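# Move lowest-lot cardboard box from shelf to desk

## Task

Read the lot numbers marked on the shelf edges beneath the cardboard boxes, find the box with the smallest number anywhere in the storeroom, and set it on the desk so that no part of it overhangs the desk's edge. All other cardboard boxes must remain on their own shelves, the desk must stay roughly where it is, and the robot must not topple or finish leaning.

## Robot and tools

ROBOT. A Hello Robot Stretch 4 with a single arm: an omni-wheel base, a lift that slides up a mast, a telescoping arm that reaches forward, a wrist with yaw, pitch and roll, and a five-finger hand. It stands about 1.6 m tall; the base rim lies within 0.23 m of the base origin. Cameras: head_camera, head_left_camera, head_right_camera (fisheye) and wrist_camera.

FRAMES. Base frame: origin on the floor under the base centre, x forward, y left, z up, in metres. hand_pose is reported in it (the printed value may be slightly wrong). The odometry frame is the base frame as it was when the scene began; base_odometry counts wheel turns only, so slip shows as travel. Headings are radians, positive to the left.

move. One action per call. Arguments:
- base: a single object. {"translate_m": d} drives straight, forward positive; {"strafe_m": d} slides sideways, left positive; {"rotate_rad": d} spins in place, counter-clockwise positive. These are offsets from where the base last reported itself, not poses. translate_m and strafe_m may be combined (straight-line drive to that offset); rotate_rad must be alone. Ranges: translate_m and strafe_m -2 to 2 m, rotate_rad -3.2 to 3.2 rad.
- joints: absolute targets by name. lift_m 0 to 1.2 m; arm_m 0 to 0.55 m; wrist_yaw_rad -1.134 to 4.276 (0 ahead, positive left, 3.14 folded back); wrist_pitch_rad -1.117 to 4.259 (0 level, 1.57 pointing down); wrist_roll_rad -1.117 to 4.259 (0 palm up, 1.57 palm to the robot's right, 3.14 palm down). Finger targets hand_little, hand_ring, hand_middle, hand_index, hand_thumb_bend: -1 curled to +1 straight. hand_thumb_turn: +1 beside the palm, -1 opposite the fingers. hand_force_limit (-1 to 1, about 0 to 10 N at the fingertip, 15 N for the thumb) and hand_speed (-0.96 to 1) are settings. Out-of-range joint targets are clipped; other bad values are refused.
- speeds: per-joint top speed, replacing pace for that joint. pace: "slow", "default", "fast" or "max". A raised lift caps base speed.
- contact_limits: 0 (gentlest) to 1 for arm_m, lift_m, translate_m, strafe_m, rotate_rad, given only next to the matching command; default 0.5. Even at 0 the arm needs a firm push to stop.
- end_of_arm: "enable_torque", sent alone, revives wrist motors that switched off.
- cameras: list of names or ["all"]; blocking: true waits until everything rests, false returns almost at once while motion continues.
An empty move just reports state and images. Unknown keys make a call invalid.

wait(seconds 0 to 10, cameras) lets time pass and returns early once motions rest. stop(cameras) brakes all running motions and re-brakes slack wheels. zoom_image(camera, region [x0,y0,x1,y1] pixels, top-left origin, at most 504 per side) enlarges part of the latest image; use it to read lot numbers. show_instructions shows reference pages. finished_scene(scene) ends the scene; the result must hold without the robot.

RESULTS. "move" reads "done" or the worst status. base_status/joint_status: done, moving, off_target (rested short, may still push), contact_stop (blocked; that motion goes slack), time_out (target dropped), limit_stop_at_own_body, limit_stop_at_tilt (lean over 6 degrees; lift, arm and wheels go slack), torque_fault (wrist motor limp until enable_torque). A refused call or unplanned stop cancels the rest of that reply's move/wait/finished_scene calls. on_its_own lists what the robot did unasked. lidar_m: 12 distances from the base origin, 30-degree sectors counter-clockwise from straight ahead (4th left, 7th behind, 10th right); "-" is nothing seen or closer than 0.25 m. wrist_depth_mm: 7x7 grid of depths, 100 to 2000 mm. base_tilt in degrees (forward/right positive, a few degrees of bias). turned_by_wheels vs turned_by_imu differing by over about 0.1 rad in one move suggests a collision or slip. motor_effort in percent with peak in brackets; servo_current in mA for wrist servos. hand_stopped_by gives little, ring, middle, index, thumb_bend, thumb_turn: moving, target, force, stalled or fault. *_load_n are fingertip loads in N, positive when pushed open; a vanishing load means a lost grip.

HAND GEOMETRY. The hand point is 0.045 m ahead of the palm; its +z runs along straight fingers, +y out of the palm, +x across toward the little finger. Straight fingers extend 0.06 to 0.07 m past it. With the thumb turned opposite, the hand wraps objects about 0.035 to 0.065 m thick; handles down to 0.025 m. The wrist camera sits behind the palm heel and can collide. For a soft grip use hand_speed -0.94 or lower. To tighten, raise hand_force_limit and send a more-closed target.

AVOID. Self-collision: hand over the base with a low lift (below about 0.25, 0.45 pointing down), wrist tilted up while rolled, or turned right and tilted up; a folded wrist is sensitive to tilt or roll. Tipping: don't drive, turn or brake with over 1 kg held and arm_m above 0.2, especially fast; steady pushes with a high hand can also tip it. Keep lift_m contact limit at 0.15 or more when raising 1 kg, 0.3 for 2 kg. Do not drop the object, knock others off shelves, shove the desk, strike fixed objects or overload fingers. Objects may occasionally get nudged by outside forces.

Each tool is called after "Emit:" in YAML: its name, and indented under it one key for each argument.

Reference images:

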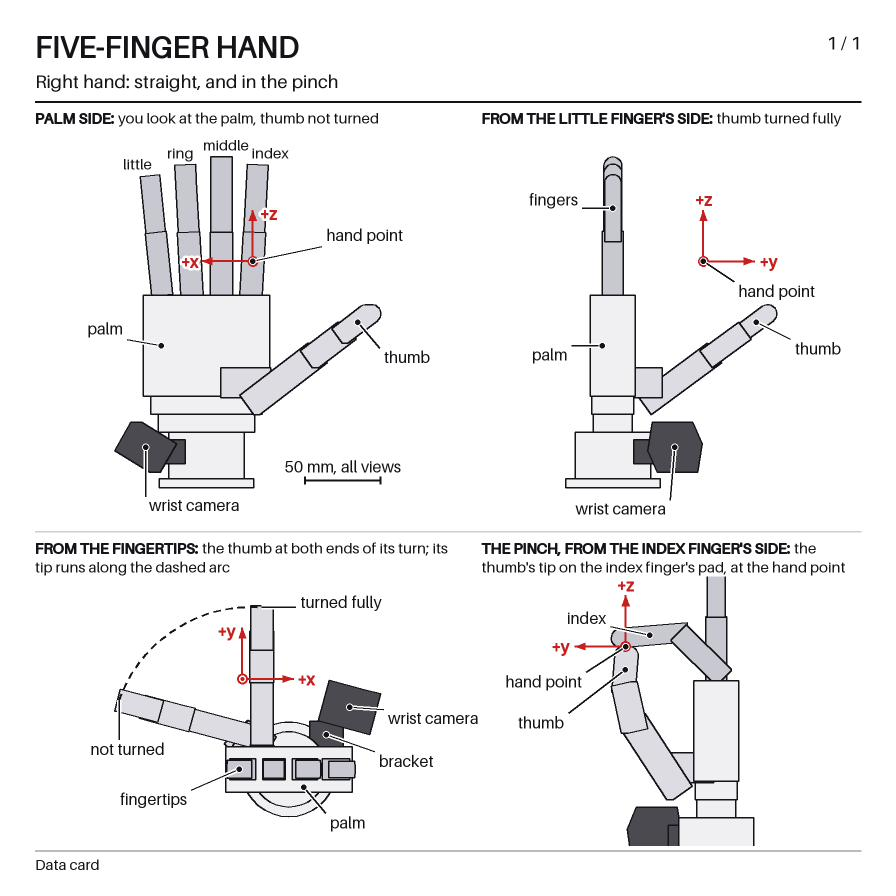

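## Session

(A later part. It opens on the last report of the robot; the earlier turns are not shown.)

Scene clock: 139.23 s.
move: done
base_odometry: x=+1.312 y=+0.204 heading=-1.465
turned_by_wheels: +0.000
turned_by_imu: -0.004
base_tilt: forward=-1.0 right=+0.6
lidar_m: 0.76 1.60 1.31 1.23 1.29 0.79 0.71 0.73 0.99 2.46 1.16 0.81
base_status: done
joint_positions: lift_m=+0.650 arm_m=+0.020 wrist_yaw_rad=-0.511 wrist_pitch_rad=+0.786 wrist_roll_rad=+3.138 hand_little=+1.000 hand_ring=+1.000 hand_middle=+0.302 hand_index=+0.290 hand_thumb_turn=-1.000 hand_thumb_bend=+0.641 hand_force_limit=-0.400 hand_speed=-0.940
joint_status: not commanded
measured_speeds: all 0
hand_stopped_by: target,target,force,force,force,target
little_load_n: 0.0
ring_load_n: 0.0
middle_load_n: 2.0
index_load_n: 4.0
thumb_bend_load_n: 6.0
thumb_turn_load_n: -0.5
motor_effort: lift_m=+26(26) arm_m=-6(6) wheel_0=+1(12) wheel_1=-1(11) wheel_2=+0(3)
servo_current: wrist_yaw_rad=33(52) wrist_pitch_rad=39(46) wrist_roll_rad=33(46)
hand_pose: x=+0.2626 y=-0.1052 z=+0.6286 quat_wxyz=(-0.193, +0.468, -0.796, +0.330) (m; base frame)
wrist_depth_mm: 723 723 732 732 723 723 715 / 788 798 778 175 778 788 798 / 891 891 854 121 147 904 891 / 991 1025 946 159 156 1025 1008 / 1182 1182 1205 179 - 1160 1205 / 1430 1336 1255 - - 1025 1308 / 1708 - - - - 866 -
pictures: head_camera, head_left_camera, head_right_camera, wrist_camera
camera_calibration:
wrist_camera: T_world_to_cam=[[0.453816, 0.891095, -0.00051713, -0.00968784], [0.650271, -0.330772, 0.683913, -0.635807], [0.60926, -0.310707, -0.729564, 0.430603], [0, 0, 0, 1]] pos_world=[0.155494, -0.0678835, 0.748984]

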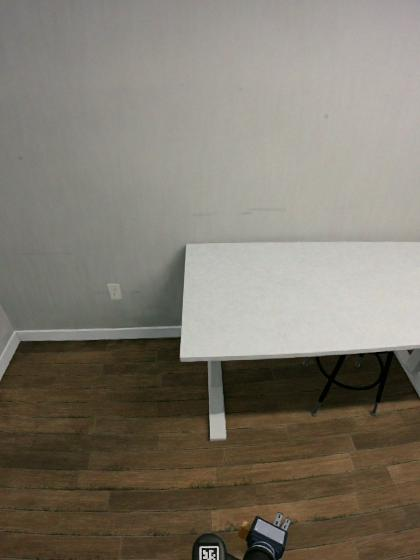

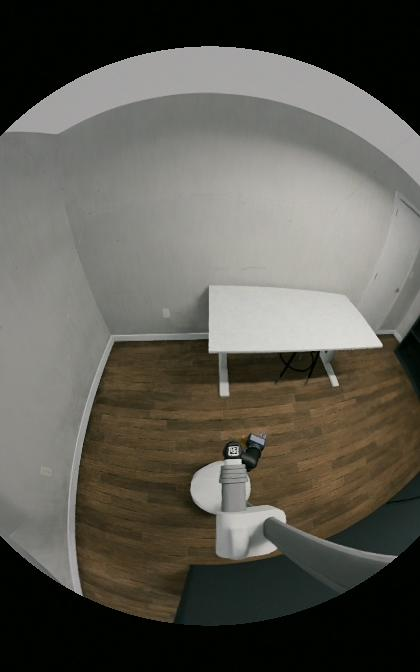

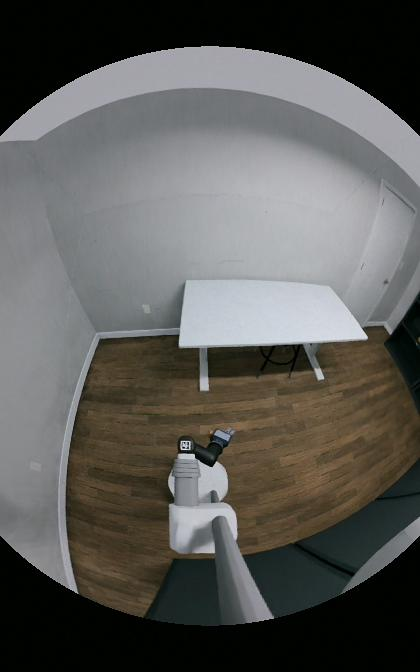

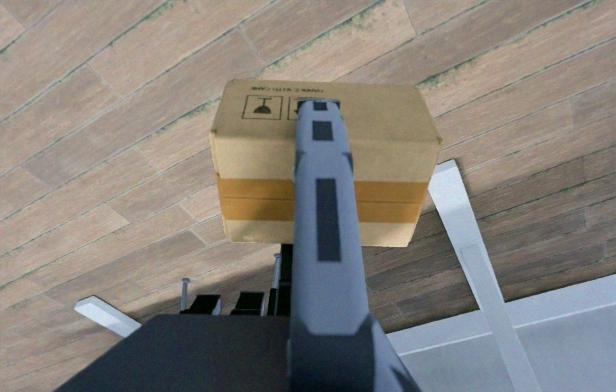

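Emit:
move:
  joints: {"lift_m": 0.88}
  base: {"strafe_m": -0.3}

Emit:
move:
  base: {"translate_m": 0.3}

Emit:
move:
  joints: {"arm_m": 0.35}
  cameras: ["all"]

Scene clock: 142.03 s.
move: done
base_odometry: x=+1.014 y=+0.172 heading=-1.465
turned_by_wheels: +0.000
turned_by_imu: -0.002
base_tilt: forward=-0.9 right=+0.5
lidar_m: 0.75 0.81 1.63 1.54 1.60 0.76 0.69 0.74 0.96 2.39 1.13 0.80
base_status: done
joint_positions: lift_m=+0.880 arm_m=+0.020 wrist_yaw_rad=-0.511 wrist_pitch_rad=+0.786 wrist_roll_rad=+3.138 hand_little=+1.000 hand_ring=+1.000 hand_middle=+0.302 hand_index=+0.290 hand_thumb_turn=-1.000 hand_thumb_bend=+0.641 hand_force_limit=-0.400 hand_speed=-0.940
joint_status: all done
measured_speeds: all 0
hand_stopped_by: target,target,force,force,force,target
little_load_n: 0.0
ring_load_n: 0.0
middle_load_n: 2.5
index_load_n: 4.0
thumb_bend_load_n: 6.0
thumb_turn_load_n: -0.5
motor_effort: lift_m=+27(34) arm_m=-6(7) wheel_0=+2(14) wheel_1=-1(11) wheel_2=+0(2)
servo_current: wrist_yaw_rad=39(52) wrist_pitch_rad=26(46) wrist_roll_rad=33(46)
hand_pose: x=+0.2626 y=-0.1052 z=+0.8585 quat_wxyz=(-0.193, +0.468, -0.796, +0.330) (m; base frame)
wrist_depth_mm: 946 960 946 946 960 931 960 / 1042 1060 1008 176 1008 1025 1060 / 1182 1160 1118 121 147 1205 1160 / 1336 1336 1255 159 155 1281 1281 / 1537 1499 1537 178 - 1499 1430 / 1808 1863 1618 - - - - / - - - - - 580 585
pictures: none

Scene clock: 144.50 s.
move: done
base_odometry: x=+1.046 y=-0.126 heading=-1.464
turned_by_wheels: +0.000
turned_by_imu: -0.002
base_tilt: forward=-0.9 right=+0.6
lidar_m: 0.45 0.50 1.68 1.54 1.61 1.06 0.99 1.03 1.38 2.70 0.65 0.49
base_status: done
joint_positions: lift_m=+0.880 arm_m=+0.020 wrist_yaw_rad=-0.511 wrist_pitch_rad=+0.786 wrist_roll_rad=+3.138 hand_little=+1.000 hand_ring=+1.000 hand_middle=+0.302 hand_index=+0.290 hand_thumb_turn=-1.000 hand_thumb_bend=+0.641 hand_force_limit=-0.400 hand_speed=-0.940
joint_status: not commanded
measured_speeds: all 0
hand_stopped_by: target,target,force,force,force,target
little_load_n: 0.0
ring_load_n: 0.0
middle_load_n: 2.5
index_load_n: 4.0
thumb_bend_load_n: 6.0
thumb_turn_load_n: -0.5
motor_effort: lift_m=+26(27) arm_m=-6(7) wheel_0=+2(10) wheel_1=+3(8) wheel_2=-1(12)
servo_current: wrist_yaw_rad=33(46) wrist_pitch_rad=26(46) wrist_roll_rad=39(46)
hand_pose: x=+0.2626 y=-0.1052 z=+0.8585 quat_wxyz=(-0.193, +0.468, -0.796, +0.330) (m; base frame)
wrist_depth_mm: 946 931 931 946 946 946 946 / 1042 1025 1008 176 1008 1042 1025 / 1182 1160 1118 121 147 1182 891 / 1308 1336 168 159 155 1281 368 / 1537 1537 1397 180 - 402 404 / 1808 1863 741 - - 477 480 / 640 - - - - 564 591
pictures: none

Scene clock: 146.60 s.
move: done
base_odometry: x=+1.046 y=-0.126 heading=-1.464
turned_by_wheels: +0.000
turned_by_imu: -0.001
base_tilt: forward=-1.0 right=+0.5
lidar_m: 0.44 0.47 1.66 1.54 1.60 1.06 0.98 1.04 1.38 2.70 0.71 0.52
base_status: not commanded
joint_positions: lift_m=+0.880 arm_m=+0.350 wrist_yaw_rad=-0.511 wrist_pitch_rad=+0.786 wrist_roll_rad=+3.138 hand_little=+1.000 hand_ring=+1.000 hand_middle=+0.302 hand_index=+0.290 hand_thumb_turn=-1.000 hand_thumb_bend=+0.641 hand_force_limit=-0.400 hand_speed=-0.940
joint_status: all done
measured_speeds: all 0
hand_stopped_by: target,target,force,force,force,target
little_load_n: 0.0
ring_load_n: 0.0
middle_load_n: 2.5
index_load_n: 4.0
thumb_bend_load_n: 6.0
thumb_turn_load_n: -0.5
motor_effort: lift_m=+26(26) arm_m=+6(11) wheel_0=+2(2) wheel_1=+3(4) wheel_2=-1(1)
servo_current: wrist_yaw_rad=33(52) wrist_pitch_rad=26(46) wrist_roll_rad=33(46)
hand_pose: x=+0.5921 y=-0.1052 z=+0.8585 quat_wxyz=(-0.193, +0.469, -0.796, +0.330) (m; base frame)
wrist_depth_mm: 917 245 246 245 247 246 246 / 271 271 266 176 260 271 272 / 303 301 147 121 148 304 304 / 343 345 325 159 155 345 347 / 399 397 399 180 - 399 399 / 477 473 439 - - 473 469 / 574 - - - - 559 585
pictures: head_camera, head_left_camera, head_right_camera, wrist_camera
camera_calibration:
wrist_camera: T_world_to_cam=[[0.453592, 0.891209, -0.000445293, -0.1591], [0.650375, -0.330675, 0.683862, -1.00743], [0.609317, -0.310484, -0.729611, 0.397625], [0, 0, 0, 1]] pos_world=[0.485094, -0.0678838, 0.978984]

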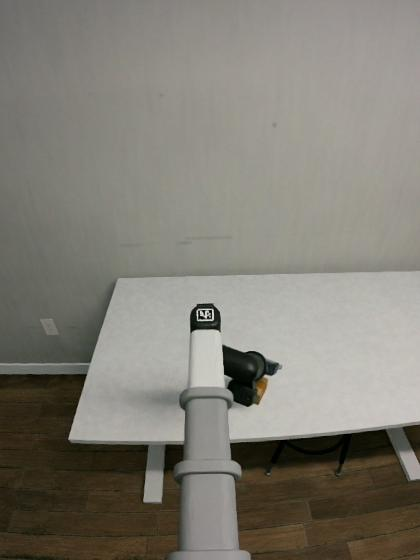

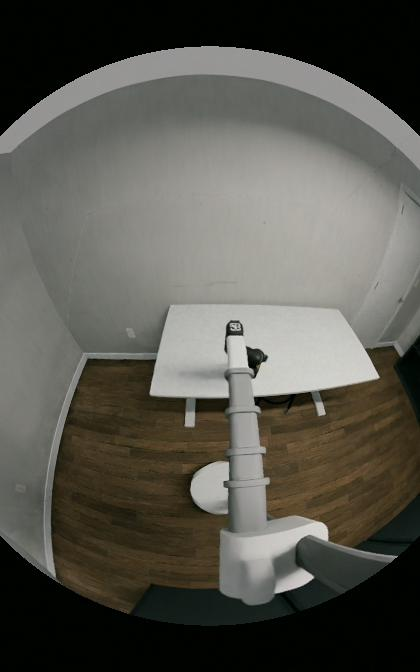

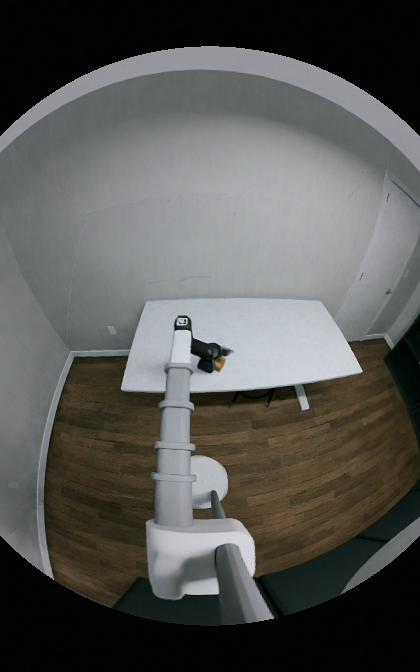

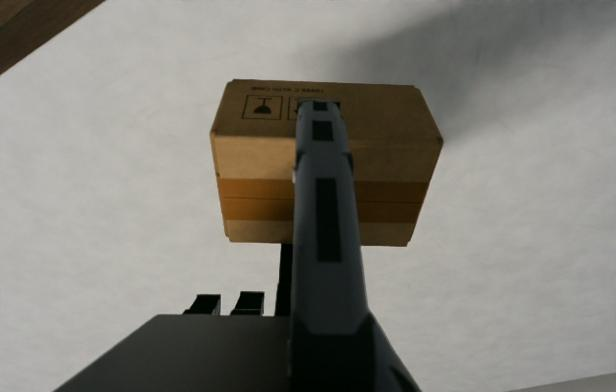

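Emit:
move:
  joints: {"lift_m": 0.81}

Emit:
move:
  joints: {"lift_m": 0.795}
  pace: "slow"
  contact_limits: {"lift_m": 0.1}
  cameras: ["wrist_camera"]

Scene clock: 148.33 s.
move: done
base_odometry: x=+1.046 y=-0.126 heading=-1.464
turned_by_wheels: +0.000
turned_by_imu: -0.001
base_tilt: forward=-1.0 right=+0.6
lidar_m: 0.47 0.48 1.65 1.56 1.62 1.06 0.98 1.03 1.39 2.68 0.72 0.48
base_status: not commanded
joint_positions: lift_m=+0.810 arm_m=+0.350 wrist_yaw_rad=-0.511 wrist_pitch_rad=+0.786 wrist_roll_rad=+3.138 hand_little=+1.000 hand_ring=+1.000 hand_middle=+0.302 hand_index=+0.290 hand_thumb_turn=-1.000 hand_thumb_bend=+0.641 hand_force_limit=-0.400 hand_speed=-0.940
joint_status: all done
measured_speeds: all 0
hand_stopped_by: target,target,force,force,force,target
little_load_n: 0.0
ring_load_n: 0.0
middle_load_n: 2.5
index_load_n: 4.0
thumb_bend_load_n: 6.0
thumb_turn_load_n: -0.5
motor_effort: lift_m=+18(23) arm_m=+6(6) wheel_0=+2(2) wheel_1=+3(4) wheel_2=-1(1)
servo_current: wrist_yaw_rad=33(59) wrist_pitch_rad=33(39) wrist_roll_rad=39(39)
hand_pose: x=+0.5921 y=-0.1052 z=+0.7892 quat_wxyz=(-0.193, +0.469, -0.796, +0.330) (m; base frame)
wrist_depth_mm: 878 178 178 179 179 179 179 / 202 198 193 176 190 197 198 / 221 220 211 121 147 221 221 / 250 251 237 159 159 251 251 / 289 290 289 180 - 289 291 / 342 332 319 - - 343 345 / 421 - - - - 421 421
pictures: none

Scene clock: 149.17 s.
move: done
base_odometry: x=+1.046 y=-0.126 heading=-1.464
turned_by_wheels: +0.000
turned_by_imu: +0.000
base_tilt: forward=-0.9 right=+0.7
lidar_m: 0.48 0.48 1.65 1.56 1.62 1.03 1.00 1.02 1.40 2.70 0.71 0.48
base_status: not commanded
joint_positions: lift_m=+0.795 arm_m=+0.350 wrist_yaw_rad=-0.511 wrist_pitch_rad=+0.786 wrist_roll_rad=+3.138 hand_little=+1.000 hand_ring=+1.000 hand_middle=+0.302 hand_index=+0.290 hand_thumb_turn=-1.000 hand_thumb_bend=+0.641 hand_force_limit=-0.400 hand_speed=-0.940
joint_status: all done
measured_speeds: all 0
hand_stopped_by: target,target,force,force,force,target
little_load_n: 0.0
ring_load_n: 0.0
middle_load_n: 2.5
index_load_n: 4.0
thumb_bend_load_n: 6.0
thumb_turn_load_n: -0.5
motor_effort: lift_m=+17(23) arm_m=+6(6) wheel_0=+2(2) wheel_1=+3(4) wheel_2=-1(1)
servo_current: wrist_yaw_rad=20(46) wrist_pitch_rad=20(46) wrist_roll_rad=26(46)
contact_limits: lift_m 0.1
hand_pose: x=+0.5921 y=-0.1052 z=+0.7743 quat_wxyz=(-0.193, +0.469, -0.796, +0.330) (m; base frame)
wrist_depth_mm: 854 167 164 163 164 164 164 / 185 181 177 174 174 181 181 / 203 203 194 121 148 203 203 / 229 229 168 159 160 230 230 / 265 265 266 180 - 266 267 / 314 314 293 - - 315 314 / 384 - - - - 389 387
pictures: wrist_camera
camera_calibration:
wrist_camera: T_world_to_cam=[[0.453592, 0.891209, -0.000445293, -0.159138], [0.650375, -0.330675, 0.683862, -0.949781], [0.609317, -0.310484, -0.729611, 0.336119], [0, 0, 0, 1]] pos_world=[0.485094, -0.0678838, 0.894684]

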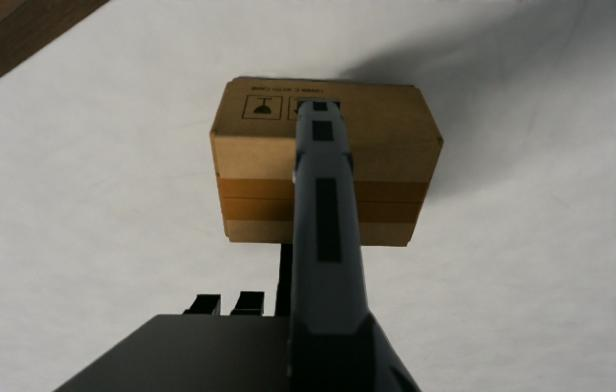

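Emit:
move:
  joints: {"lift_m": 0.791}
  pace: "slow"
  contact_limits: {"lift_m": 0.1}

Emit:
move:
  joints: {"hand_speed": -0.8, "hand_index": 1.0, "hand_middle": 1.0, "hand_thumb_bend": 1.0}
  cameras: ["wrist_camera"]

Scene clock: 150.07 s.
move: done
base_odometry: x=+1.046 y=-0.126 heading=-1.464
turned_by_wheels: +0.000
turned_by_imu: +0.000
base_tilt: forward=-0.9 right=+0.6
lidar_m: 0.46 0.48 1.67 1.57 1.61 1.05 0.98 1.02 1.37 2.71 0.68 0.50
base_status: not commanded
joint_positions: lift_m=+0.792 arm_m=+0.350 wrist_yaw_rad=-0.511 wrist_pitch_rad=+0.786 wrist_roll_rad=+3.138 hand_little=+1.000 hand_ring=+1.000 hand_middle=+0.302 hand_index=+0.290 hand_thumb_turn=-1.000 hand_thumb_bend=+0.641 hand_force_limit=-0.400 hand_speed=-0.940
joint_status: all done
measured_speeds: all 0
hand_stopped_by: target,target,force,force,force,target
little_load_n: 0.0
ring_load_n: 0.0
middle_load_n: 2.5
index_load_n: 3.5
thumb_bend_load_n: 5.5
thumb_turn_load_n: -1.0
motor_effort: lift_m=+15(16) arm_m=+6(6) wheel_0=+2(2) wheel_1=+3(4) wheel_2=-1(1)
servo_current: wrist_yaw_rad=20(46) wrist_pitch_rad=39(39) wrist_roll_rad=26(46)
contact_limits: lift_m 0.1
hand_pose: x=+0.5922 y=-0.1052 z=+0.7705 quat_wxyz=(-0.193, +0.469, -0.796, +0.330) (m; base frame)
wrist_depth_mm: 831 164 161 162 161 162 162 / 181 178 175 172 172 179 179 / 198 198 190 121 147 200 201 / 225 227 215 159 160 229 229 / 262 262 262 180 - 263 264 / 306 309 289 - - 315 315 / 379 - - - - 387 389
pictures: none

Scene clock: 151.83 s.
move: done
base_odometry: x=+1.046 y=-0.126 heading=-1.464
turned_by_wheels: +0.000
turned_by_imu: -0.001
base_tilt: forward=-1.0 right=+0.7
lidar_m: 0.47 0.48 1.67 1.56 1.62 1.08 1.00 1.03 1.38 2.68 0.73 0.49
base_status: not commanded
joint_positions: lift_m=+0.791 arm_m=+0.350 wrist_yaw_rad=-0.511 wrist_pitch_rad=+0.786 wrist_roll_rad=+3.138 hand_little=+1.000 hand_ring=+1.000 hand_middle=+1.000 hand_index=+1.000 hand_thumb_turn=-1.000 hand_thumb_bend=+1.000 hand_force_limit=-0.400 hand_speed=-0.800
joint_status: all done
measured_speeds: all 0
hand_stopped_by: target,target,target,target,target,target
little_load_n: 0.0
ring_load_n: 0.0
middle_load_n: 0.0
index_load_n: 0.0
thumb_bend_load_n: 0.0
thumb_turn_load_n: 0.0
motor_effort: lift_m=+17(17) arm_m=+6(6) wheel_0=+2(2) wheel_1=+4(4) wheel_2=-1(1)
servo_current: wrist_yaw_rad=33(46) wrist_pitch_rad=26(46) wrist_roll_rad=33(39)
contact_limits: lift_m 0.1
hand_pose: x=+0.5922 y=-0.1052 z=+0.7703 quat_wxyz=(-0.193, +0.469, -0.796, +0.330) (m; base frame)
wrist_depth_mm: 842 163 160 160 160 160 161 / 180 177 173 121 173 178 178 / 198 198 190 142 146 199 199 / 224 225 166 157 158 226 227 / 259 258 260 260 - 262 262 / 304 307 286 - - 310 312 / 373 - - - - 379 384
pictures: wrist_camera
camera_calibration:
wrist_camera: T_world_to_cam=[[0.453592, 0.891209, -0.000445293, -0.15914], [0.650375, -0.330675, 0.683862, -0.947045], [0.609317, -0.310484, -0.729611, 0.3332], [0, 0, 0, 1]] pos_world=[0.485094, -0.0678838, 0.890684]

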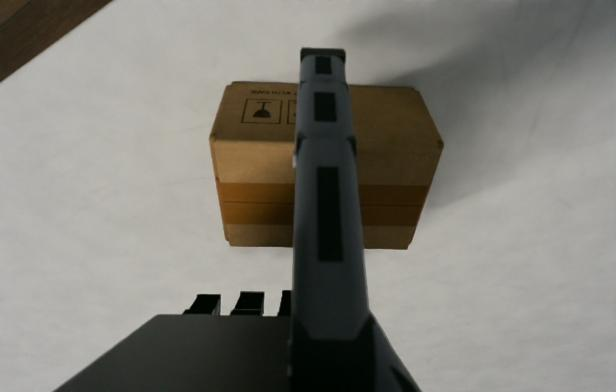

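Emit:
move:
  joints: {"lift_m": 0.89}
  cameras: ["wrist_camera"]

Emit:
finished_scene:
  scene: 1

Scene clock: 153.50 s.
move: done
base_odometry: x=+1.046 y=-0.126 heading=-1.464
turned_by_wheels: +0.000
turned_by_imu: -0.001
base_tilt: forward=-1.0 right=+0.6
lidar_m: 0.46 0.49 1.64 1.54 1.61 1.08 1.00 1.04 1.40 2.68 0.69 0.47
base_status: not commanded
joint_positions: lift_m=+0.890 arm_m=+0.350 wrist_yaw_rad=-0.511 wrist_pitch_rad=+0.786 wrist_roll_rad=+3.138 hand_little=+1.000 hand_ring=+1.000 hand_middle=+1.000 hand_index=+1.000 hand_thumb_turn=-1.000 hand_thumb_bend=+1.000 hand_force_limit=-0.400 hand_speed=-0.800
joint_status: all done
measured_speeds: all 0
hand_stopped_by: target,target,target,target,target,target
little_load_n: 0.0
ring_load_n: 0.0
middle_load_n: 0.0
index_load_n: 0.0
thumb_bend_load_n: 0.0
thumb_turn_load_n: 0.0
motor_effort: lift_m=+26(34) arm_m=+6(6) wheel_0=+2(2) wheel_1=+3(4) wheel_2=-1(1)
servo_current: wrist_yaw_rad=26(59) wrist_pitch_rad=26(39) wrist_roll_rad=26(39)
hand_pose: x=+0.5922 y=-0.1052 z=+0.8685 quat_wxyz=(-0.193, +0.469, -0.796, +0.330) (m; base frame)
wrist_depth_mm: 931 255 254 231 251 256 257 / 282 283 282 121 279 283 283 / 315 315 317 244 314 319 319 / 355 357 357 359 - 357 362 / 413 413 413 415 - 418 418 / 488 488 455 - - 496 500 / 597 - - - - 574 609
pictures: wrist_camera
camera_calibration:
wrist_camera: T_world_to_cam=[[0.453592, 0.891209, -0.000445293, -0.159096], [0.650375, -0.330675, 0.683862, -1.01427], [0.609317, -0.310484, -0.729611, 0.404921], [0, 0, 0, 1]] pos_world=[0.485094, -0.0678838, 0.988984]

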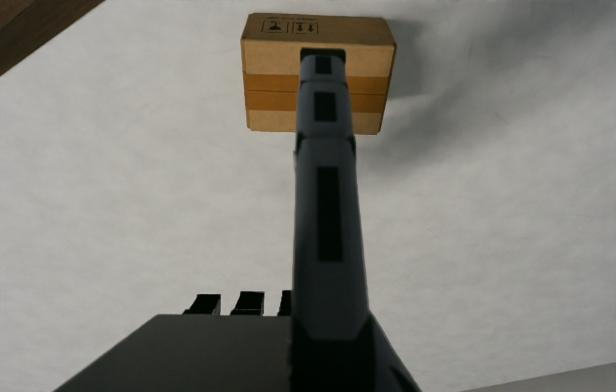

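The scene is finished: the task was done.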